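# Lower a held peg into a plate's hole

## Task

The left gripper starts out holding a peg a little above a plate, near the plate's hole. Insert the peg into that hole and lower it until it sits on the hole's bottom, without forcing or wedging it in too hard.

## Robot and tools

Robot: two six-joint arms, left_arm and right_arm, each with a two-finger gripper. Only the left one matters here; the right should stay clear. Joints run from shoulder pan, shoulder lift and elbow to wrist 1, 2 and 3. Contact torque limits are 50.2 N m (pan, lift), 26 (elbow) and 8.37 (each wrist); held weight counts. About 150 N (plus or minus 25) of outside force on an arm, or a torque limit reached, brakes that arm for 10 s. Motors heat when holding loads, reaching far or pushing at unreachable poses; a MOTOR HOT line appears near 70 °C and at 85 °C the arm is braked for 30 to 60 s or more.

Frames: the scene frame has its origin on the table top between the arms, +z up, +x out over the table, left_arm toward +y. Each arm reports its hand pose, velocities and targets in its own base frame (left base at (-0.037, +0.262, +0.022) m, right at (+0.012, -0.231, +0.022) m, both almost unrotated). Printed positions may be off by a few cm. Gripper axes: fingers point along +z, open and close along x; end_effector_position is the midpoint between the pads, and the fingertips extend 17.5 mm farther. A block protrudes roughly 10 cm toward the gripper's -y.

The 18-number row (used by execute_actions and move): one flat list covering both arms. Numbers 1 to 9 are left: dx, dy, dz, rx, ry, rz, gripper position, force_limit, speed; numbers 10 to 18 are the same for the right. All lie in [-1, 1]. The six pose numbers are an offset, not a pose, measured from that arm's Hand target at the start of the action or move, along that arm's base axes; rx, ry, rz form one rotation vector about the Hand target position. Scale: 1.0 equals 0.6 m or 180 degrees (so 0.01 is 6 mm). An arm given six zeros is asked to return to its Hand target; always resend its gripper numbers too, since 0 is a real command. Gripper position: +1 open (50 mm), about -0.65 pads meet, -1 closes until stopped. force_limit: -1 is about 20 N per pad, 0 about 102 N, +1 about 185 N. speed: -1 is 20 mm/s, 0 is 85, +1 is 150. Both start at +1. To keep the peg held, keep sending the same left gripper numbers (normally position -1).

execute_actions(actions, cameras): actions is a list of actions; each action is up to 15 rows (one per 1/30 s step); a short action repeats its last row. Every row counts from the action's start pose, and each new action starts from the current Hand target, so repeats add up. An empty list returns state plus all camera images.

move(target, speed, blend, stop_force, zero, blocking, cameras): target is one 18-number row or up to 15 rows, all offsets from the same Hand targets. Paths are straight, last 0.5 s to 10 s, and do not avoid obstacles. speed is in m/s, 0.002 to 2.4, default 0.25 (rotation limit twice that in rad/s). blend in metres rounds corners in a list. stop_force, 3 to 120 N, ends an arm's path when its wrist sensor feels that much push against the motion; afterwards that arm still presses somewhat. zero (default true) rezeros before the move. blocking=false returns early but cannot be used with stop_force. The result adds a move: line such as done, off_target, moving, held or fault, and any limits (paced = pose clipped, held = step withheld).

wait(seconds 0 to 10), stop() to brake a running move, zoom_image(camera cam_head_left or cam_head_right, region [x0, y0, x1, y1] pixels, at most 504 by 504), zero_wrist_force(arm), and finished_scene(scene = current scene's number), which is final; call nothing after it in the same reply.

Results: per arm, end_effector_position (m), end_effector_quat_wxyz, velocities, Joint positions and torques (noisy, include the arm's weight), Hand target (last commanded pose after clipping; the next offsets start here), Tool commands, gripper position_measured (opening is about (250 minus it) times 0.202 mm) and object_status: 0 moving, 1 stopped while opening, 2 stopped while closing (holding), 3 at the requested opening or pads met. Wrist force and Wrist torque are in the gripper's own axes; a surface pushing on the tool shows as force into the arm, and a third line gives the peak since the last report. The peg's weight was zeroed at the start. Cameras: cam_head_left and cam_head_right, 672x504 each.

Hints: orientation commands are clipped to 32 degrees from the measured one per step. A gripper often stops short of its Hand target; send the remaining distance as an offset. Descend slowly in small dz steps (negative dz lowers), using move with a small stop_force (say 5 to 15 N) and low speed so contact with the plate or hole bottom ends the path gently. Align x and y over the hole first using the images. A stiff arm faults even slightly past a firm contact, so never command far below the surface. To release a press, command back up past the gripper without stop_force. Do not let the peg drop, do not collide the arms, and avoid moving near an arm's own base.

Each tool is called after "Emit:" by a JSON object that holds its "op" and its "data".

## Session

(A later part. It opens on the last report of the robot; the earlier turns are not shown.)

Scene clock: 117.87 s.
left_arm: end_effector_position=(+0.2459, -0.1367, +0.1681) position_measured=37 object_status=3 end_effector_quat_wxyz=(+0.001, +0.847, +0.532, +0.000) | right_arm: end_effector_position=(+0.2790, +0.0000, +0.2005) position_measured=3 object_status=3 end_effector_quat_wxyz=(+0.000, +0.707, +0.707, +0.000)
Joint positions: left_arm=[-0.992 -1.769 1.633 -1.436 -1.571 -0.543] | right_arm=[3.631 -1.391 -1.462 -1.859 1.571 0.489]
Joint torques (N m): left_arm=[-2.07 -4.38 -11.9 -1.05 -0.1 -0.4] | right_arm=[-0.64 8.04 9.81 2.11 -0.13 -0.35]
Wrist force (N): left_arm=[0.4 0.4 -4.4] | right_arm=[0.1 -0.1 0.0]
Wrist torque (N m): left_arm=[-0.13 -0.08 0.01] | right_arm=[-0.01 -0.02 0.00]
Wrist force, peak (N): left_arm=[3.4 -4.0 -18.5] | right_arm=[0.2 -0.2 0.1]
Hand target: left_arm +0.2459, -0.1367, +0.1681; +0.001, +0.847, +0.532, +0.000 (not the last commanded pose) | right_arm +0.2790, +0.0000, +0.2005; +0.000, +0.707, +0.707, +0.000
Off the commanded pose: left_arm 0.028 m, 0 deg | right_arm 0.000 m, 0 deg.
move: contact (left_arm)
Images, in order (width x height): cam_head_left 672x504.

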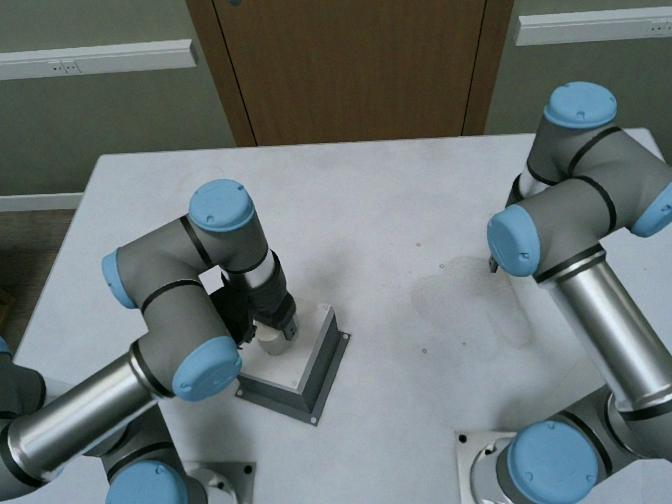

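Emit:
{"op": "move", "data": {"target": [[0,0,0.002,0,0,0,-0.654902,1,1,0,0,0,0,0,0,1,1,1],[0.0013,0.0025,0.002,0,0,-0.0167,-0.654902,1,1,0,0,0,0,0,0,1,1,1]], "speed": 0.03}}

Emit:
{"op": "move", "data": {"target": [0,0,-0.05,0,0,0,-0.654902,1,1,0,0,0,0,0,0,1,1,1], "speed": 0.012, "stop_force": 6, "cameras": ["cam_head_left"]}}

Emit:
{"op": "zoom_image", "data": {"camera": "cam_head_left", "region": [255, 320, 305, 370]}}

Scene clock: 125.10 s.
left_arm: end_effector_position=(+0.2467, -0.1352, +0.1693) position_measured=37 object_status=3 end_effector_quat_wxyz=(+0.001, +0.860, +0.510, +0.000) | right_arm: end_effector_position=(+0.2790, +0.0000, +0.2005) position_measured=3 object_status=3 end_effector_quat_wxyz=(+0.000, +0.707, +0.707, +0.000)
Joint positions: left_arm=[-0.986 -1.769 1.627 -1.43 -1.571 -0.485] | right_arm=[3.631 -1.391 -1.462 -1.859 1.571 0.489]
Joint torques (N m): left_arm=[2.71 -10.33 -10.78 -1.5 -0.57 0.48] | right_arm=[-0.44 8 10 2.17 -0.11 -0.36]
Wrist force (N): left_arm=[0.1 -0.2 -0.1] | right_arm=[0.0 -0.1 0.0]
Wrist torque (N m): left_arm=[-0.03 -0.01 -0.01] | right_arm=[-0.01 0.00 0.00]
Wrist force, peak (N): left_arm=[0.5 0.4 -4.5] | right_arm=[0.2 -0.1 0.0]
Hand target: left_arm +0.2467, -0.1352, +0.1693; +0.001, +0.860, +0.510, +0.000 | right_arm +0.2790, +0.0000, +0.2005; +0.000, +0.707, +0.707, +0.000
Off the commanded pose: left_arm 0.000 m, 0 deg | right_arm 0.000 m, 0 deg.
move: done

Scene clock: 126.23 s.
left_arm: end_effector_position=(+0.2467, -0.1352, +0.1679) position_measured=37 object_status=3 end_effector_quat_wxyz=(+0.001, +0.860, +0.510, +0.000) | right_arm: end_effector_position=(+0.2790, +0.0000, +0.2005) position_measured=3 object_status=3 end_effector_quat_wxyz=(+0.000, +0.707, +0.707, +0.000)
Joint positions: left_arm=[-0.986 -1.77 1.634 -1.437 -1.571 -0.485] | right_arm=[3.631 -1.391 -1.462 -1.859 1.571 0.489]
Joint torques (N m): left_arm=[-1.66 -3.85 -11.7 -0.77 -0.45 -0.16] | right_arm=[-0.72 8.05 9.81 2.11 -0.1 -0.38]
Wrist force (N): left_arm=[0.5 0.7 -4.8] | right_arm=[0.1 0.0 -0.1]
Wrist torque (N m): left_arm=[-0.18 -0.08 -0.04] | right_arm=[0.00 -0.01 0.00]
Wrist force, peak (N): left_arm=[2.6 -4.7 -19.3] | right_arm=[0.2 -0.1 0.1]
Hand target: left_arm +0.2467, -0.1352, +0.1679; +0.001, +0.860, +0.510, +0.000 (not the last commanded pose) | right_arm +0.2790, +0.0000, +0.2005; +0.000, +0.707, +0.707, +0.000
Off the commanded pose: left_arm 0.029 m, 0 deg | right_arm 0.000 m, 0 deg.
move: contact (left_arm)
Images, in order (width x height): cam_head_left 672x504.

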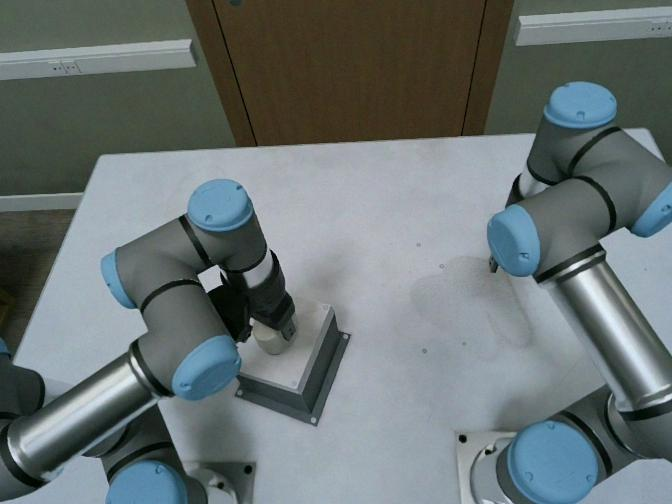

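Scaled by 10.080 from the camera's 672x504 image, which has a finer 960x720 frame.

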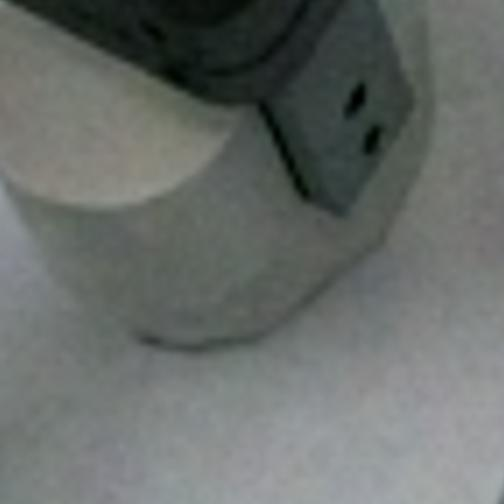

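Emit:
{"op": "move", "data": {"target": [[0,0,0.012,0,0,0,-0.654902,1,1,0,0,0,0,0,0,1,1,1],[0.003,0.0145,0.012,-0.0557,0.011,0,-0.654902,1,1,0,0,0,0,0,0,1,1,1]], "speed": 0.05}}

Emit:
{"op": "zero_wrist_force", "data": {"arm": "left_arm"}}

Emit:
{"op": "move", "data": {"target": [0,0,-0.05,0,0,0,-0.654902,1,1,0,0,0,0,0,0,1,1,1], "speed": 0.012, "stop_force": 6, "cameras": ["all"]}}

Emit:
{"op": "zoom_image", "data": {"camera": "cam_head_left", "region": [240, 310, 310, 380]}}

Emit:
{"op": "zoom_image", "data": {"camera": "cam_head_left", "region": [215, 285, 365, 435]}}

Scene clock: 144.87 s.
left_arm: end_effector_position=(+0.2485, -0.1265, +0.1751) position_measured=37 object_status=3 end_effector_quat_wxyz=(+0.067, +0.857, +0.508, -0.059) | right_arm: end_effector_position=(+0.2790, +0.0000, +0.2005) position_measured=3 object_status=3 end_effector_quat_wxyz=(+0.000, +0.707, +0.707, +0.000)
Joint positions: left_arm=[-0.818 -1.823 1.701 -1.555 -1.715 -0.325] | right_arm=[3.631 -1.391 -1.462 -1.859 1.571 0.489]
Joint torques (N m): left_arm=[2.68 -10.07 -10.15 -2.84 -1.45 0.46] | right_arm=[-0.75 8.18 9.76 2.13 -0.14 -0.46]
Wrist force (N): left_arm=[0.7 -0.6 -0.1] | right_arm=[0.1 -0.1 0.0]
Wrist torque (N m): left_arm=[-0.06 -0.06 -0.01] | right_arm=[-0.02 -0.01 0.00]
Wrist force, peak (N): left_arm=[0.5 0.8 -4.9] | right_arm=[0.2 0.0 0.2]
Hand target: left_arm +0.2485, -0.1265, +0.1751; +0.067, +0.857, +0.508, -0.059 | right_arm +0.2790, +0.0000, +0.2005; +0.000, +0.707, +0.707, +0.000
Off the commanded pose: left_arm 0.000 m, 0 deg | right_arm 0.000 m, 0 deg.
move: done

Wrist force sensor zeroed.

Scene clock: 146.97 s.
left_arm: end_effector_position=(+0.2485, -0.1265, +0.1627) position_measured=37 object_status=3 end_effector_quat_wxyz=(+0.067, +0.857, +0.508, -0.059) | right_arm: end_effector_position=(+0.2790, +0.0000, +0.2005) position_measured=3 object_status=3 end_effector_quat_wxyz=(+0.000, +0.707, +0.707, +0.000)
Joint positions: left_arm=[-0.818 -1.828 1.763 -1.613 -1.716 -0.324] | right_arm=[3.631 -1.391 -1.462 -1.859 1.571 0.489]
Joint torques (N m): left_arm=[-0.58 -3.27 -11.9 -1.15 -0.56 0.31] | right_arm=[-0.57 7.81 9.88 2.12 -0.1 -0.45]
Wrist force (N, zeroed by zero_wrist_force on left_arm): left_arm=[0.0 0.6 -4.8] | right_arm=[0.0 -0.1 -0.1]
Wrist torque (N m, zeroed by zero_wrist_force on left_arm): left_arm=[-0.14 0.01 0.00] | right_arm=[-0.01 0.00 0.00]
Wrist force, peak (N, zeroed by zero_wrist_force on left_arm): left_arm=[-0.2 -1.9 -15.5] | right_arm=[0.1 -0.1 0.2]
Hand target: left_arm +0.2485, -0.1265, +0.1627; +0.067, +0.857, +0.508, -0.059 (not the last commanded pose) | right_arm +0.2790, +0.0000, +0.2005; +0.000, +0.707, +0.707, +0.000
Off the commanded pose: left_arm 0.018 m, 0 deg | right_arm 0.000 m, 0 deg.
move: contact (left_arm)

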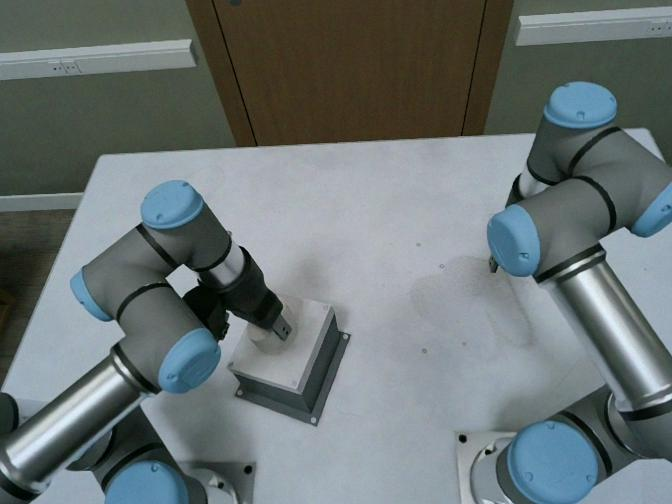

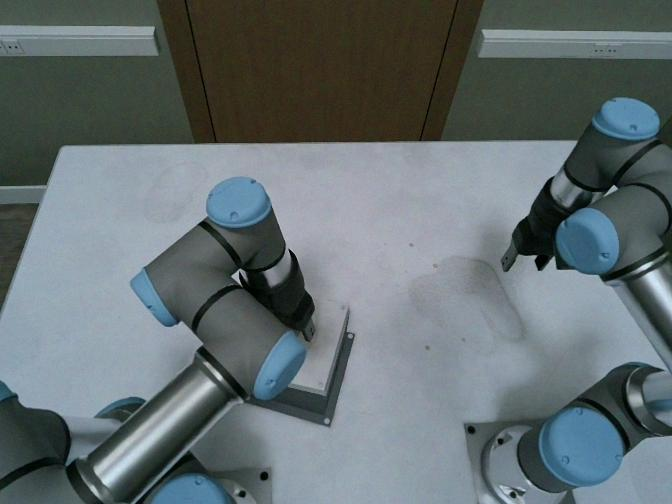

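Scaled by 7.200 from the camera's 672x504 image, which has a finer 960x720 frame.

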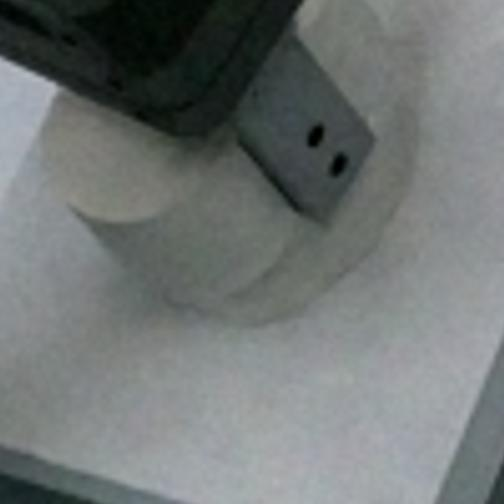

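Scaled by 3.360 from the camera's 672x504 image, which has a finer 960x720 frame.

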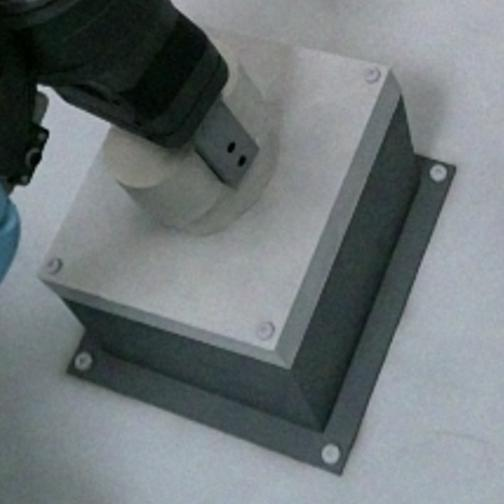

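Emit:
{"op": "move", "data": {"target": [[0,0,0.03,0,0,0,-0.654902,1,1,0,0,0,0,0,0,1,1,1],[0.13,0,0.03,0,0,0,-0.654902,1,1,0,0,0,0,0,0,1,1,1]], "speed": 0.1, "cameras": ["all"]}}

Emit:
{"op": "zoom_image", "data": {"camera": "cam_head_left", "region": [225, 255, 305, 335]}}

Emit:
{"op": "zoom_image", "data": {"camera": "cam_head_left", "region": [240, 305, 310, 375]}}

Emit:
{"op": "zoom_image", "data": {"camera": "cam_head_right", "region": [260, 260, 360, 360]}}

Scene clock: 161.80 s.
left_arm: end_effector_position=(+0.3265, -0.1265, +0.1807) position_measured=37 object_status=3 end_effector_quat_wxyz=(+0.067, +0.857, +0.508, -0.059) | right_arm: end_effector_position=(+0.2790, +0.0000, +0.2005) position_measured=3 object_status=3 end_effector_quat_wxyz=(+0.000, +0.707, +0.707, +0.000)
Joint positions: left_arm=[-0.631 -1.479 1.35 -1.52 -1.733 -0.136] | right_arm=[3.631 -1.391 -1.462 -1.859 1.571 0.489]
Joint torques (N m): left_arm=[2.98 -9.68 -13.55 -1.62 -1.47 0.53] | right_arm=[-0.59 8.1 9.81 2.12 -0.16 -0.46]
Wrist force (N, zeroed by zero_wrist_force on left_arm): left_arm=[0.4 0.2 0.4] | right_arm=[0.1 0.0 0.0]
Wrist torque (N m, zeroed by zero_wrist_force on left_arm): left_arm=[0.02 -0.06 0.00] | right_arm=[0.00 -0.01 0.00]
Wrist force, peak (N, zeroed by zero_wrist_force on left_arm): left_arm=[-0.1 0.6 -5.0] | right_arm=[0.2 0.0 0.1]
Hand target: left_arm +0.3265, -0.1265, +0.1807; +0.067, +0.857, +0.508, -0.059 | right_arm +0.2790, +0.0000, +0.2005; +0.000, +0.707, +0.707, +0.000
Off the commanded pose: left_arm 0.000 m, 0 deg | right_arm 0.000 m, 0 deg.
move: done

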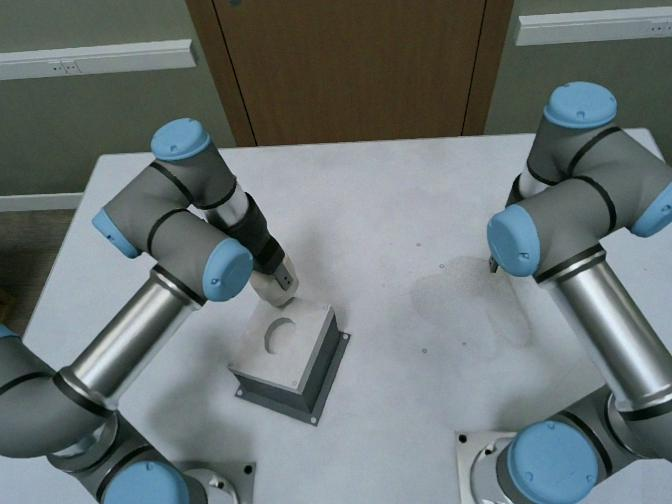

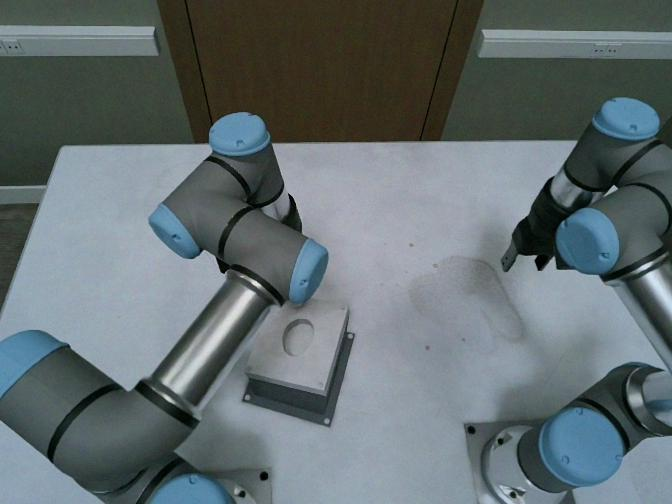

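Scaled by 6.300 from the camera's 672x504 image, which has a finer 960x720 frame.

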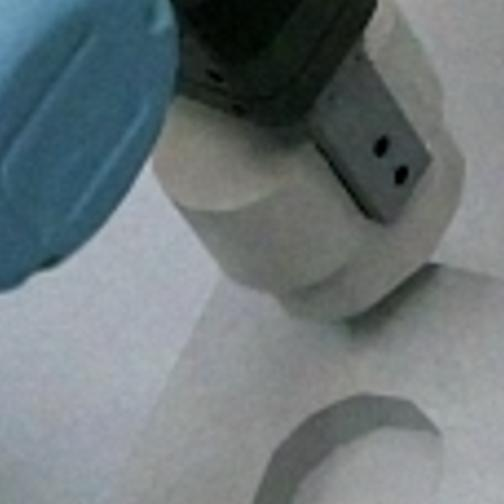

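Scaled by 7.200 from the camera's 672x504 image, which has a finer 960x720 frame.

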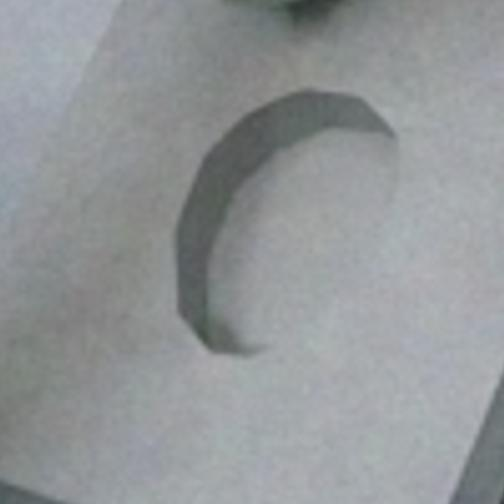

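Scaled by 5.040 from the camera's 672x504 image, which has a finer 960x720 frame.

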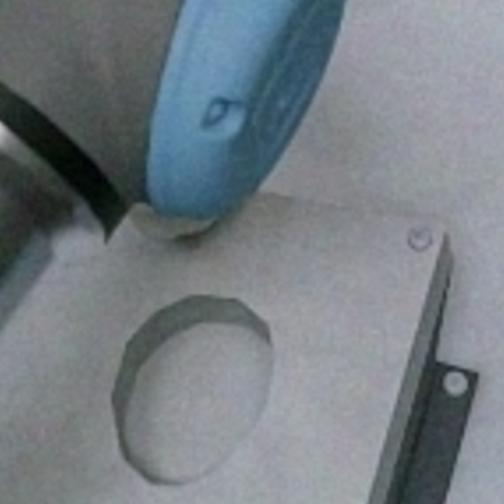

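Emit:
{"op": "move", "data": {"target": [[-0.1295,0.0045,0,0,0,0,-0.654902,1,1,0,0,0,0,0,0,1,1,1],[-0.1295,0.0045,-0.0245,0,0,0,-0.654902,1,1,0,0,0,0,0,0,1,1,1]], "speed": 0.12}}

Emit:
{"op": "move", "data": {"target": [0,0,-0.05,0,0,0,-0.654902,1,1,0,0,0,0,0,0,1,1,1], "speed": 0.012, "stop_force": 6, "cameras": ["cam_head_left"]}}

Emit:
{"op": "zoom_image", "data": {"camera": "cam_head_left", "region": [240, 310, 310, 380]}}

Scene clock: 174.57 s.
left_arm: end_effector_position=(+0.2488, -0.1238, +0.1661) position_measured=37 object_status=3 end_effector_quat_wxyz=(+0.067, +0.857, +0.508, -0.059) | right_arm: end_effector_position=(+0.2790, +0.0000, +0.2005) position_measured=3 object_status=3 end_effector_quat_wxyz=(+0.000, +0.707, +0.707, +0.000)
Joint positions: left_arm=[-0.809 -1.829 1.748 -1.595 -1.717 -0.316] | right_arm=[3.631 -1.391 -1.462 -1.859 1.571 0.489]
Joint torques (N m): left_arm=[-2.39 -9.89 -10.3 -2.81 0.65 -0.67] | right_arm=[-0.71 8.02 9.9 2.16 -0.16 -0.5]
Wrist force (N, zeroed by zero_wrist_force on left_arm): left_arm=[-0.1 0.3 0.2] | right_arm=[0.1 0.0 0.0]
Wrist torque (N m, zeroed by zero_wrist_force on left_arm): left_arm=[0.04 0.01 0.05] | right_arm=[0.01 -0.01 0.00]
Wrist force, peak (N, zeroed by zero_wrist_force on left_arm): left_arm=[1.2 0.9 0.4] | right_arm=[0.1 -0.2 0.0]
Hand target: left_arm +0.2488, -0.1238, +0.1660; +0.067, +0.857, +0.508, -0.059 | right_arm +0.2790, +0.0000, +0.2005; +0.000, +0.707, +0.707, +0.000
Off the commanded pose: left_arm 0.000 m, 0 deg | right_arm 0.000 m, 0 deg.
move: done

Scene clock: 175.97 s.
left_arm: end_effector_position=(+0.2488, -0.1239, +0.1622) position_measured=37 object_status=3 end_effector_quat_wxyz=(+0.067, +0.857, +0.508, -0.059) | right_arm: end_effector_position=(+0.2790, +0.0000, +0.2005) position_measured=3 object_status=3 end_effector_quat_wxyz=(+0.000, +0.707, +0.707, +0.000)
Joint positions: left_arm=[-0.809 -1.83 1.767 -1.613 -1.717 -0.316] | right_arm=[3.631 -1.391 -1.462 -1.859 1.571 0.489]
Joint torques (N m): left_arm=[-1.9 -3.51 -11.93 -1.02 0.58 -0.27] | right_arm=[-0.53 8.1 10.18 2.12 -0.18 -0.53]
Wrist force (N, zeroed by zero_wrist_force on left_arm): left_arm=[0.0 1.1 -4.2] | right_arm=[0.0 -0.1 0.0]
Wrist torque (N m, zeroed by zero_wrist_force on left_arm): left_arm=[-0.11 -0.04 0.04] | right_arm=[-0.01 0.00 0.00]
Wrist force, peak (N, zeroed by zero_wrist_force on left_arm): left_arm=[0.7 -1.8 -15.3] | right_arm=[0.1 -0.1 0.1]
Hand target: left_arm +0.2488, -0.1239, +0.1622; +0.067, +0.857, +0.508, -0.059 (not the last commanded pose) | right_arm +0.2790, +0.0000, +0.2005; +0.000, +0.707, +0.707, +0.000
Off the commanded pose: left_arm 0.026 m, 0 deg | right_arm 0.000 m, 0 deg.
move: contact (left_arm)
Images, in order (width x height): cam_head_left 672x504.

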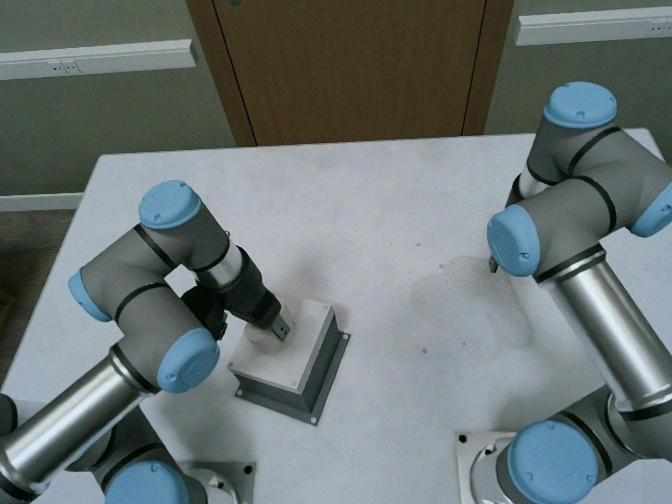

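Scaled by 7.200 from the camera's 672x504 image, which has a finer 960x720 frame.

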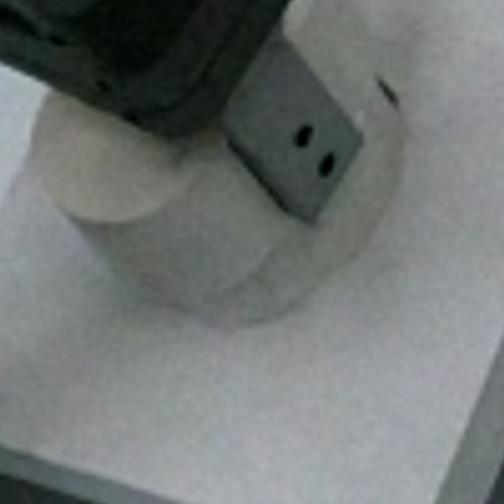

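Emit:
{"op": "move", "data": {"target": [[0,0,0.0025,0,0,0,-0.654902,1,1,0,0,0,0,0,0,1,1,1],[0.0042,0.0007,0.0025,0,0,0,-0.654902,1,1,0,0,0,0,0,0,1,1,1]], "speed": 0.04}}

Emit:
{"op": "move", "data": {"target": [0,0,-0.05,0,0,0,-0.654902,1,1,0,0,0,0,0,0,1,1,1], "speed": 0.012, "stop_force": 6, "cameras": ["cam_head_left"]}}

Emit:
{"op": "zoom_image", "data": {"camera": "cam_head_left", "region": [250, 310, 306, 366]}}

Scene clock: 182.57 s.
left_arm: end_effector_position=(+0.2513, -0.1234, +0.1637) position_measured=37 object_status=3 end_effector_quat_wxyz=(+0.067, +0.857, +0.508, -0.059) | right_arm: end_effector_position=(+0.2790, +0.0000, +0.2005) position_measured=3 object_status=3 end_effector_quat_wxyz=(+0.000, +0.707, +0.707, +0.000)
Joint positions: left_arm=[-0.8 -1.819 1.752 -1.607 -1.717 -0.307] | right_arm=[3.631 -1.391 -1.462 -1.859 1.571 0.489]
Joint torques (N m): left_arm=[3.06 -4.66 -13.67 -2.77 -1.46 0.48] | right_arm=[-0.56 7.89 10.03 2.18 -0.22 -0.54]
Wrist force (N, zeroed by zero_wrist_force on left_arm): left_arm=[-0.2 0.2 0.1] | right_arm=[0.1 -0.1 0.0]
Wrist torque (N m, zeroed by zero_wrist_force on left_arm): left_arm=[0.03 0.03 0.00] | right_arm=[-0.02 -0.01 0.00]
Wrist force, peak (N, zeroed by zero_wrist_force on left_arm): left_arm=[-0.1 1.0 -4.3] | right_arm=[0.2 -0.1 -0.1]
Hand target: left_arm +0.2513, -0.1234, +0.1637; +0.067, +0.857, +0.508, -0.059 | right_arm +0.2790, +0.0000, +0.2005; +0.000, +0.707, +0.707, +0.000
Off the commanded pose: left_arm 0.000 m, 0 deg | right_arm 0.000 m, 0 deg.
move: done

Scene clock: 183.70 s.
left_arm: end_effector_position=(+0.2514, -0.1235, +0.1621) position_measured=37 object_status=3 end_effector_quat_wxyz=(+0.067, +0.857, +0.508, -0.059) | right_arm: end_effector_position=(+0.2790, +0.0000, +0.2005) position_measured=3 object_status=3 end_effector_quat_wxyz=(+0.000, +0.707, +0.707, +0.000)
Joint positions: left_arm=[-0.8 -1.819 1.759 -1.615 -1.718 -0.307] | right_arm=[3.631 -1.391 -1.462 -1.859 1.571 0.489]
Joint torques (N m): left_arm=[-0.82 -3.47 -12.09 -1.02 -0.52 0.21] | right_arm=[-0.57 8.08 9.94 2.12 -0.22 -0.57]
Wrist force (N, zeroed by zero_wrist_force on left_arm): left_arm=[0.1 1.1 -4.1] | right_arm=[0.0 0.0 0.1]
Wrist torque (N m, zeroed by zero_wrist_force on left_arm): left_arm=[-0.14 0.00 -0.01] | right_arm=[0.00 -0.01 0.00]
Wrist force, peak (N, zeroed by zero_wrist_force on left_arm): left_arm=[-0.3 -1.8 -14.2] | right_arm=[0.1 -0.2 0.0]
Hand target: left_arm +0.2514, -0.1235, +0.1621; +0.067, +0.857, +0.508, -0.059 (not the last commanded pose) | right_arm +0.2790, +0.0000, +0.2005; +0.000, +0.707, +0.707, +0.000
Off the commanded pose: left_arm 0.028 m, 0 deg | right_arm 0.000 m, 0 deg.
move: contact (left_arm)
Images, in order (width x height): cam_head_left 672x504.

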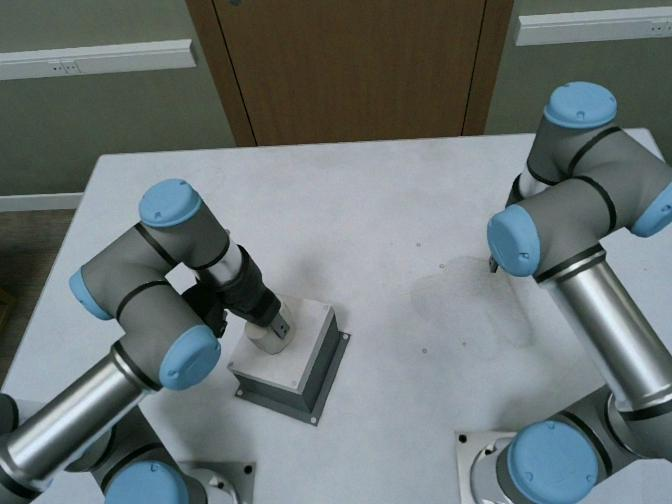

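Scaled by 9.000 from the camera's 672x504 image, which has a finer 960x720 frame.

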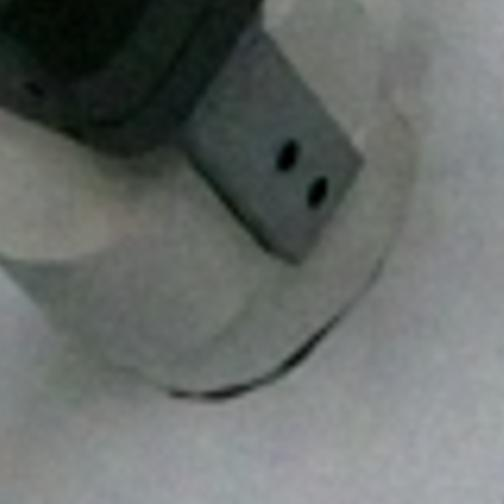

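Emit:
{"op": "move", "data": {"target": [[0,0,0.002,0,0,0,-0.654902,1,1,0,0,0,0,0,0,1,1,1],[-0.002,-0.0003,0.002,0,0,0,-0.654902,1,1,0,0,0,0,0,0,1,1,1]], "speed": 0.04}}

Emit:
{"op": "move", "data": {"target": [0,0,-0.05,0,0,0,-0.654902,1,1,0,0,0,0,0,0,1,1,1], "speed": 0.012, "stop_force": 6, "cameras": ["cam_head_left"]}}

Emit:
{"op": "zoom_image", "data": {"camera": "cam_head_left", "region": [250, 310, 306, 366]}}

Scene clock: 187.93 s.
left_arm: end_effector_position=(+0.2502, -0.1236, +0.1633) position_measured=37 object_status=3 end_effector_quat_wxyz=(+0.067, +0.857, +0.508, -0.059) | right_arm: end_effector_position=(+0.2790, +0.0000, +0.2005) position_measured=3 object_status=3 end_effector_quat_wxyz=(+0.000, +0.707, +0.707, +0.000)
Joint positions: left_arm=[-0.804 -1.824 1.757 -1.608 -1.717 -0.311] | right_arm=[3.631 -1.391 -1.462 -1.859 1.571 0.489]
Joint torques (N m): left_arm=[-1.97 -10.03 -10.48 -1.72 0.68 -0.71] | right_arm=[-0.71 7.97 9.94 2.17 -0.09 -0.56]
Wrist force (N, zeroed by zero_wrist_force on left_arm): left_arm=[-0.1 0.3 0.1] | right_arm=[0.0 0.0 0.1]
Wrist torque (N m, zeroed by zero_wrist_force on left_arm): left_arm=[0.05 0.02 0.05] | right_arm=[0.01 0.00 0.00]
Wrist force, peak (N, zeroed by zero_wrist_force on left_arm): left_arm=[0.0 1.1 -4.1] | right_arm=[0.1 0.0 0.2]
Hand target: left_arm +0.2502, -0.1237, +0.1633; +0.067, +0.857, +0.508, -0.059 | right_arm +0.2790, +0.0000, +0.2005; +0.000, +0.707, +0.707, +0.000
Off the commanded pose: left_arm 0.000 m, 0 deg | right_arm 0.000 m, 0 deg.
move: done

Scene clock: 189.07 s.
left_arm: end_effector_position=(+0.2502, -0.1237, +0.1621) position_measured=37 object_status=3 end_effector_quat_wxyz=(+0.067, +0.857, +0.508, -0.059) | right_arm: end_effector_position=(+0.2790, +0.0000, +0.2005) position_measured=3 object_status=3 end_effector_quat_wxyz=(+0.000, +0.707, +0.707, +0.000)
Joint positions: left_arm=[-0.804 -1.824 1.763 -1.614 -1.717 -0.311] | right_arm=[3.631 -1.391 -1.462 -1.859 1.571 0.489]
Joint torques (N m): left_arm=[-2.26 -3.69 -12.15 -1.07 0.6 -0.57] | right_arm=[-0.71 7.96 9.95 2.15 -0.2 -0.56]
Wrist force (N, zeroed by zero_wrist_force on left_arm): left_arm=[-0.1 1.1 -3.9] | right_arm=[0.0 0.0 0.1]
Wrist torque (N m, zeroed by zero_wrist_force on left_arm): left_arm=[-0.10 -0.04 0.04] | right_arm=[0.00 0.01 0.00]
Wrist force, peak (N, zeroed by zero_wrist_force on left_arm): left_arm=[0.7 -4.3 -16.8] | right_arm=[0.0 -0.2 0.1]
Hand target: left_arm +0.2502, -0.1237, +0.1621; +0.067, +0.857, +0.508, -0.059 (not the last commanded pose) | right_arm +0.2790, +0.0000, +0.2005; +0.000, +0.707, +0.707, +0.000
Off the commanded pose: left_arm 0.029 m, 0 deg | right_arm 0.000 m, 0 deg.
move: contact (left_arm)
Images, in order (width x height): cam_head_left 672x504.

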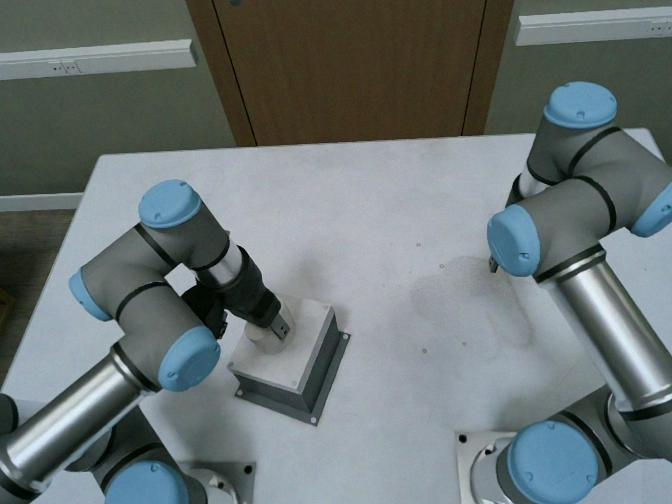

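Scaled by 9.000 from the camera's 672x504 image, which has a finer 960x720 frame.

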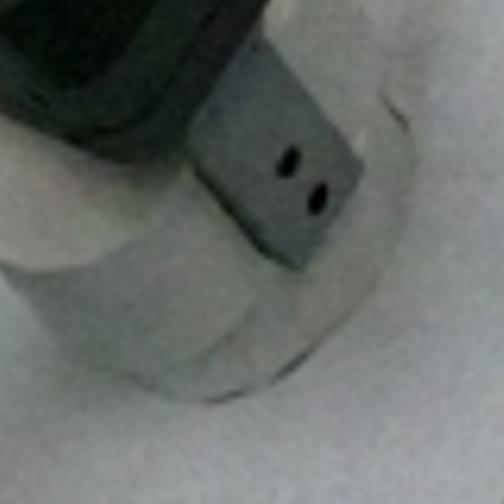

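Emit:
{"op": "move", "data": {"target": [[0,0,0.002,0,0,0,-0.654902,1,1,0,0,0,0,0,0,1,1,1],[0,0.0005,0.002,0,0.002,0.011,-0.654902,1,1,0,0,0,0,0,0,1,1,1]], "speed": 0.04}}

Emit:
{"op": "move", "data": {"target": [0,0,-0.05,0,0,0,-0.654902,1,1,0,0,0,0,0,0,1,1,1], "speed": 0.012, "stop_force": 6, "cameras": ["cam_head_left"]}}

Emit:
{"op": "zoom_image", "data": {"camera": "cam_head_left", "region": [250, 310, 306, 366]}}

Scene clock: 194.97 s.
left_arm: end_effector_position=(+0.2502, -0.1234, +0.1633) position_measured=37 object_status=3 end_effector_quat_wxyz=(+0.067, +0.848, +0.523, -0.061) | right_arm: end_effector_position=(+0.2790, +0.0000, +0.2005) position_measured=3 object_status=3 end_effector_quat_wxyz=(+0.000, +0.707, +0.707, +0.000)
Joint positions: left_arm=[-0.802 -1.825 1.758 -1.609 -1.718 -0.344] | right_arm=[3.631 -1.391 -1.462 -1.859 1.571 0.489]
Joint torques (N m): left_arm=[3 -10.05 -10.25 -2.8 -1.43 -0.67] | right_arm=[-0.65 8.25 10.07 2.17 -0.21 -0.59]
Wrist force (N, zeroed by zero_wrist_force on left_arm): left_arm=[-0.1 0.2 0.1] | right_arm=[-0.1 -0.1 0.1]
Wrist torque (N m, zeroed by zero_wrist_force on left_arm): left_arm=[0.04 0.03 0.05] | right_arm=[-0.02 0.01 0.00]
Wrist force, peak (N, zeroed by zero_wrist_force on left_arm): left_arm=[-0.1 1.1 -4.0] | right_arm=[0.1 -0.1 0.2]
Hand target: left_arm +0.2502, -0.1234, +0.1633; +0.067, +0.848, +0.523, -0.061 | right_arm +0.2790, +0.0000, +0.2005; +0.000, +0.707, +0.707, +0.000
Off the commanded pose: left_arm 0.000 m, 0 deg | right_arm 0.000 m, 0 deg.
move: done

Scene clock: 196.10 s.
left_arm: end_effector_position=(+0.2502, -0.1234, +0.1620) position_measured=37 object_status=3 end_effector_quat_wxyz=(+0.067, +0.848, +0.523, -0.061) | right_arm: end_effector_position=(+0.2790, +0.0000, +0.2005) position_measured=3 object_status=3 end_effector_quat_wxyz=(+0.000, +0.707, +0.707, +0.000)
Joint positions: left_arm=[-0.802 -1.825 1.764 -1.615 -1.718 -0.344] | right_arm=[3.631 -1.391 -1.462 -1.859 1.571 0.489]
Joint torques (N m): left_arm=[-0.61 -3.92 -12.51 -1.22 0.25 -0.47] | right_arm=[-0.43 8.18 10.06 2.15 -0.22 -0.59]
Wrist force (N, zeroed by zero_wrist_force on left_arm): left_arm=[-0.1 0.9 -3.1] | right_arm=[0.0 -0.1 0.0]
Wrist torque (N m, zeroed by zero_wrist_force on left_arm): left_arm=[-0.08 -0.01 0.04] | right_arm=[-0.01 0.01 0.00]
Wrist force, peak (N, zeroed by zero_wrist_force on left_arm): left_arm=[0.0 -1.4 -12.7] | right_arm=[0.2 -0.1 0.1]
Hand target: left_arm +0.2502, -0.1234, +0.1620; +0.067, +0.848, +0.523, -0.061 (not the last commanded pose) | right_arm +0.2790, +0.0000, +0.2005; +0.000, +0.707, +0.707, +0.000
Off the commanded pose: left_arm 0.029 m, 0 deg | right_arm 0.000 m, 0 deg.
move: contact (left_arm)
Images, in order (width x height): cam_head_left 672x504.

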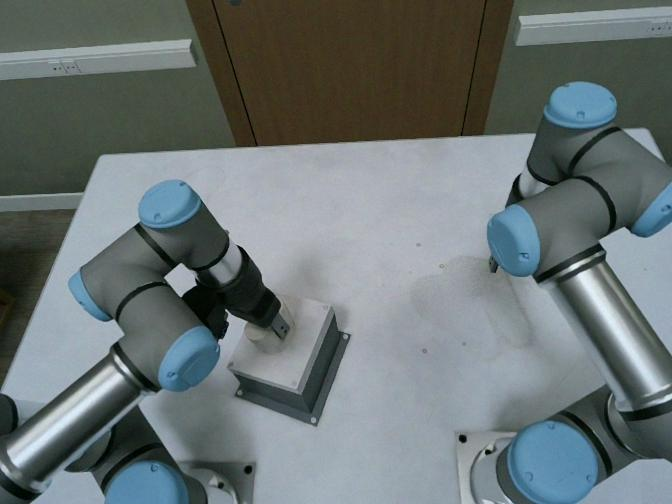

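Scaled by 9.000 from the camera's 672x504 image, which has a finer 960x720 frame.

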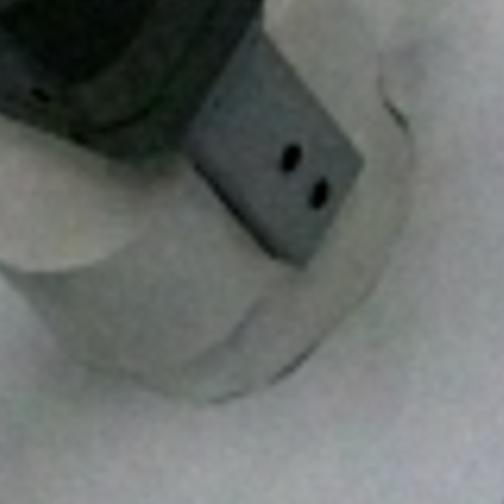

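Emit:
{"op": "move", "data": {"target": [[0,0,0.002,0,0,0,-0.654902,1,1,0,0,0,0,0,0,1,1,1],[0.001,0.0018,0.002,0,0,0,-0.654902,1,1,0,0,0,0,0,0,1,1,1]], "speed": 0.04}}

Emit:
{"op": "move", "data": {"target": [0,0,-0.05,0,0,0,-0.654902,1,1,0,0,0,0,0,0,1,1,1], "speed": 0.012, "stop_force": 6, "cameras": ["cam_head_left"]}}

Emit:
{"op": "zoom_image", "data": {"camera": "cam_head_left", "region": [250, 310, 306, 366]}}

Scene clock: 212.37 s.
left_arm: end_effector_position=(+0.2508, -0.1223, +0.1632) position_measured=37 object_status=3 end_effector_quat_wxyz=(+0.067, +0.848, +0.523, -0.061) | right_arm: end_effector_position=(+0.2790, +0.0000, +0.2005) position_measured=3 object_status=3 end_effector_quat_wxyz=(+0.000, +0.707, +0.707, +0.000)
Joint positions: left_arm=[-0.797 -1.824 1.757 -1.609 -1.719 -0.339] | right_arm=[3.631 -1.391 -1.462 -1.859 1.571 0.489]
Joint torques (N m): left_arm=[2.91 -4.8 -13.79 -1.71 -1.44 0.56] | right_arm=[-0.53 7.75 10.07 2.17 -0.24 -0.64]
Wrist force (N, zeroed by zero_wrist_force on left_arm): left_arm=[-0.2 0.2 0.1] | right_arm=[0.0 0.0 0.1]
Wrist torque (N m, zeroed by zero_wrist_force on left_arm): left_arm=[0.04 0.03 0.01] | right_arm=[-0.01 -0.01 0.00]
Wrist force, peak (N, zeroed by zero_wrist_force on left_arm): left_arm=[-0.1 0.8 -3.2] | right_arm=[0.2 -0.1 0.2]
Hand target: left_arm +0.2508, -0.1223, +0.1632; +0.067, +0.848, +0.523, -0.061 | right_arm +0.2790, +0.0000, +0.2005; +0.000, +0.707, +0.707, +0.000
Off the commanded pose: left_arm 0.000 m, 0 deg | right_arm 0.000 m, 0 deg.
move: done

Scene clock: 213.50 s.
left_arm: end_effector_position=(+0.2508, -0.1223, +0.1618) position_measured=37 object_status=3 end_effector_quat_wxyz=(+0.067, +0.848, +0.523, -0.061) | right_arm: end_effector_position=(+0.2790, +0.0000, +0.2005) position_measured=3 object_status=3 end_effector_quat_wxyz=(+0.000, +0.707, +0.707, +0.000)
Joint positions: left_arm=[-0.797 -1.824 1.764 -1.616 -1.719 -0.339] | right_arm=[3.631 -1.391 -1.462 -1.859 1.571 0.489]
Joint torques (N m): left_arm=[-0.04 -3.64 -11.69 -0.98 0.25 0.34] | right_arm=[-0.67 8.01 10.2 2.21 -0.29 -0.65]
Wrist force (N, zeroed by zero_wrist_force on left_arm): left_arm=[-1.0 1.5 -4.8] | right_arm=[0.0 -0.1 -0.1]
Wrist torque (N m, zeroed by zero_wrist_force on left_arm): left_arm=[0.01 0.10 0.03] | right_arm=[-0.02 0.00 0.00]
Wrist force, peak (N, zeroed by zero_wrist_force on left_arm): left_arm=[-1.1 -2.7 -18.7] | right_arm=[0.1 0.0 0.2]
Hand target: left_arm +0.2508, -0.1223, +0.1618; +0.067, +0.848, +0.523, -0.061 (not the last commanded pose) | right_arm +0.2790, +0.0000, +0.2005; +0.000, +0.707, +0.707, +0.000
Off the commanded pose: left_arm 0.029 m, 0 deg | right_arm 0.000 m, 0 deg.
move: contact (left_arm)
Images, in order (width x height): cam_head_left 672x504.

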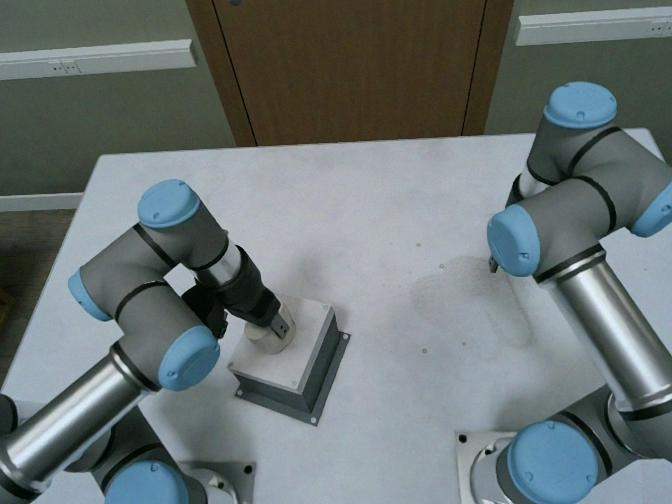

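Scaled by 9.000 from the camera's 672x504 image, which has a finer 960x720 frame.

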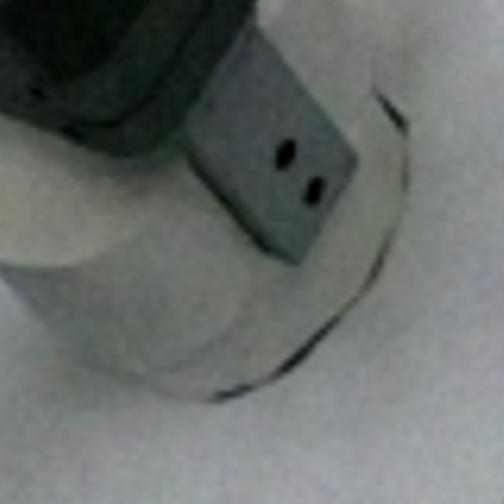

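Emit:
{"op": "move", "data": {"target": [[0,0,0.0015,0,0,0,-0.654902,1,1,0,0,0,0,0,0,1,1,1],[-0.0004,-0.0009,0.0015,0,0,0,-0.654902,1,1,0,0,0,0,0,0,1,1,1]], "speed": 0.04}}

Emit:
{"op": "move", "data": {"target": [0,0,-0.05,0,0,0,-0.654902,1,1,0,0,0,0,0,0,1,1,1], "speed": 0.012, "stop_force": 6, "cameras": ["cam_head_left"]}}

Emit:
{"op": "zoom_image", "data": {"camera": "cam_head_left", "region": [250, 310, 306, 366]}}

Scene clock: 217.10 s.
left_arm: end_effector_position=(+0.2506, -0.1228, +0.1626) position_measured=37 object_status=3 end_effector_quat_wxyz=(+0.067, +0.848, +0.523, -0.061) | right_arm: end_effector_position=(+0.2790, +0.0000, +0.2005) position_measured=3 object_status=3 end_effector_quat_wxyz=(+0.000, +0.707, +0.707, +0.000)
Joint positions: left_arm=[-0.799 -1.824 1.76 -1.612 -1.719 -0.341] | right_arm=[3.631 -1.391 -1.462 -1.859 1.571 0.489]
Joint torques (N m): left_arm=[-2.27 -9.44 -13.15 -2.08 0.67 -0.65] | right_arm=[-0.26 7.93 10.06 2.19 -0.22 -0.68]
Wrist force (N, zeroed by zero_wrist_force on left_arm): left_arm=[-0.3 0.2 0.0] | right_arm=[0.0 0.0 0.1]
Wrist torque (N m, zeroed by zero_wrist_force on left_arm): left_arm=[0.03 0.05 0.05] | right_arm=[0.01 0.01 0.00]
Wrist force, peak (N, zeroed by zero_wrist_force on left_arm): left_arm=[-1.0 1.5 -4.9] | right_arm=[0.2 -0.1 0.2]
Hand target: left_arm +0.2506, -0.1229, +0.1627; +0.067, +0.848, +0.523, -0.061 | right_arm +0.2790, +0.0000, +0.2005; +0.000, +0.707, +0.707, +0.000
Off the commanded pose: left_arm 0.000 m, 0 deg | right_arm 0.000 m, 0 deg.
move: done

Scene clock: 218.17 s.
left_arm: end_effector_position=(+0.2506, -0.1229, +0.1619) position_measured=37 object_status=3 end_effector_quat_wxyz=(+0.067, +0.848, +0.523, -0.061) | right_arm: end_effector_position=(+0.2790, +0.0000, +0.2005) position_measured=3 object_status=3 end_effector_quat_wxyz=(+0.000, +0.707, +0.707, +0.000)
Joint positions: left_arm=[-0.8 -1.824 1.764 -1.616 -1.718 -0.341] | right_arm=[3.631 -1.391 -1.462 -1.859 1.571 0.489]
Joint torques (N m): left_arm=[-1.98 -3.41 -12.15 -1.15 0.67 -0.46] | right_arm=[-0.45 8.01 10.1 2.19 -0.26 -0.62]
Wrist force (N, zeroed by zero_wrist_force on left_arm): left_arm=[-0.1 0.8 -4.1] | right_arm=[0.2 -0.1 0.0]
Wrist torque (N m, zeroed by zero_wrist_force on left_arm): left_arm=[-0.10 -0.04 0.04] | right_arm=[-0.01 -0.03 0.00]
Wrist force, peak (N, zeroed by zero_wrist_force on left_arm): left_arm=[0.3 -1.8 -14.3] | right_arm=[0.1 -0.1 0.2]
Hand target: left_arm +0.2506, -0.1229, +0.1619; +0.067, +0.848, +0.523, -0.061 (not the last commanded pose) | right_arm +0.2790, +0.0000, +0.2005; +0.000, +0.707, +0.707, +0.000
Off the commanded pose: left_arm 0.029 m, 0 deg | right_arm 0.000 m, 0 deg.
move: contact (left_arm)
Images, in order (width x height): cam_head_left 672x504.

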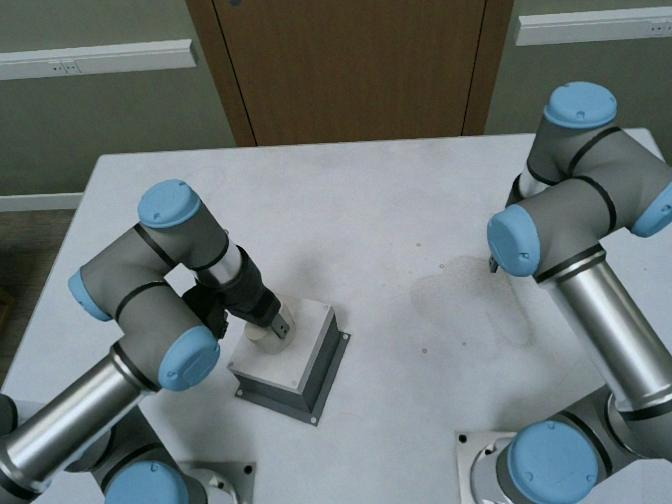

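Scaled by 9.000 from the camera's 672x504 image, which has a finer 960x720 frame.

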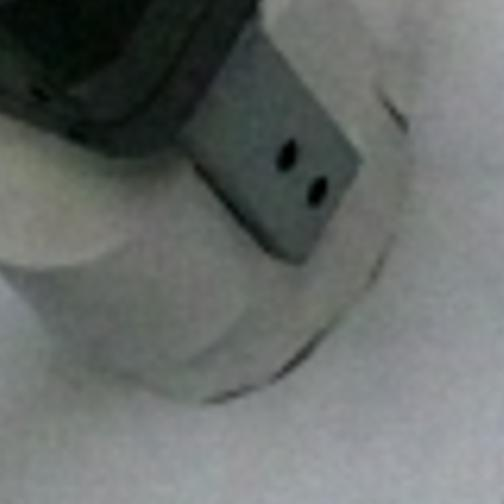

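Emit:
{"op": "move", "data": {"target": [[0,0,0.0015,0,0,0,-0.654902,1,1,0,0,0,0,0,0,1,1,1],[0.0002,0.0005,0.0015,0,0.0014,0.008,-0.654902,1,1,0,0,0,0,0,0,1,1,1]], "speed": 0.04}}

Emit:
{"op": "move", "data": {"target": [0,0,-0.05,0,0,0,-0.654902,1,1,0,0,0,0,0,0,1,1,1], "speed": 0.012, "stop_force": 6, "cameras": ["cam_head_left"]}}

Emit:
{"op": "zoom_image", "data": {"camera": "cam_head_left", "region": [250, 310, 306, 366]}}

Scene clock: 222.33 s.
left_arm: end_effector_position=(+0.2507, -0.1226, +0.1628) position_measured=37 object_status=3 end_effector_quat_wxyz=(+0.067, +0.841, +0.533, -0.062) | right_arm: end_effector_position=(+0.2790, +0.0000, +0.2005) position_measured=3 object_status=3 end_effector_quat_wxyz=(+0.000, +0.707, +0.707, +0.000)
Joint positions: left_arm=[-0.798 -1.824 1.761 -1.613 -1.719 -0.365] | right_arm=[3.631 -1.391 -1.462 -1.859 1.571 0.489]
Joint torques (N m): left_arm=[2.99 -10.27 -10.29 -2.81 -1.42 -0.69] | right_arm=[-0.78 8.48 10.09 2.19 -0.28 -0.75]
Wrist force (N, zeroed by zero_wrist_force on left_arm): left_arm=[-0.3 0.2 0.0] | right_arm=[0.1 -0.1 0.1]
Wrist torque (N m, zeroed by zero_wrist_force on left_arm): left_arm=[0.03 0.05 0.06] | right_arm=[-0.01 -0.02 0.00]
Wrist force, peak (N, zeroed by zero_wrist_force on left_arm): left_arm=[-0.1 0.9 -4.1] | right_arm=[0.2 0.0 0.2]
Hand target: left_arm +0.2507, -0.1226, +0.1628; +0.067, +0.841, +0.533, -0.062 | right_arm +0.2790, +0.0000, +0.2005; +0.000, +0.707, +0.707, +0.000
Off the commanded pose: left_arm 0.000 m, 0 deg | right_arm 0.000 m, 0 deg.
move: done

Scene clock: 223.40 s.
left_arm: end_effector_position=(+0.2507, -0.1226, +0.1617) position_measured=37 object_status=3 end_effector_quat_wxyz=(+0.067, +0.841, +0.533, -0.062) | right_arm: end_effector_position=(+0.2790, +0.0000, +0.2005) position_measured=3 object_status=3 end_effector_quat_wxyz=(+0.000, +0.707, +0.707, +0.000)
Joint positions: left_arm=[-0.798 -1.825 1.765 -1.617 -1.719 -0.365] | right_arm=[3.631 -1.391 -1.462 -1.859 1.571 0.489]
Joint torques (N m): left_arm=[-2.38 -4.15 -12.43 -1.37 0.23 0.08] | right_arm=[-0.6 7.94 10.09 2.19 -0.29 -0.7]
Wrist force (N, zeroed by zero_wrist_force on left_arm): left_arm=[-0.5 0.0 -4.6] | right_arm=[0.1 -0.1 0.1]
Wrist torque (N m, zeroed by zero_wrist_force on left_arm): left_arm=[0.09 0.08 0.03] | right_arm=[-0.01 -0.02 0.00]
Wrist force, peak (N, zeroed by zero_wrist_force on left_arm): left_arm=[0.9 -5.6 -20.1] | right_arm=[0.2 -0.2 0.1]
Hand target: left_arm +0.2507, -0.1226, +0.1618; +0.067, +0.841, +0.533, -0.062 (not the last commanded pose) | right_arm +0.2790, +0.0000, +0.2005; +0.000, +0.707, +0.707, +0.000
Off the commanded pose: left_arm 0.029 m, 0 deg | right_arm 0.000 m, 0 deg.
move: contact (left_arm)
Images, in order (width x height): cam_head_left 672x504.

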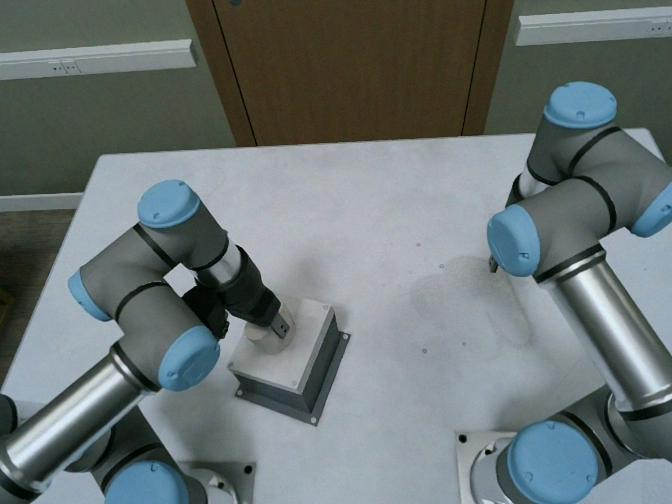

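Scaled by 9.000 from the camera's 672x504 image, which has a finer 960x720 frame.

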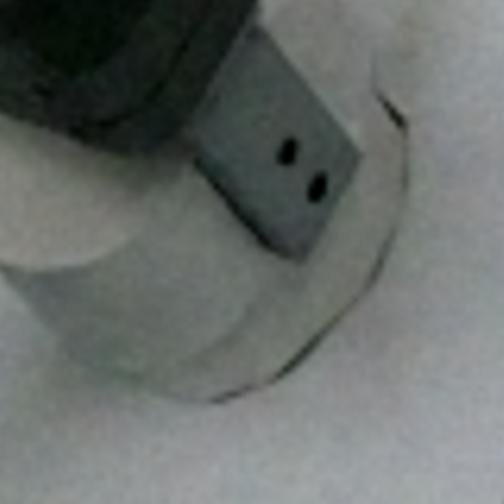

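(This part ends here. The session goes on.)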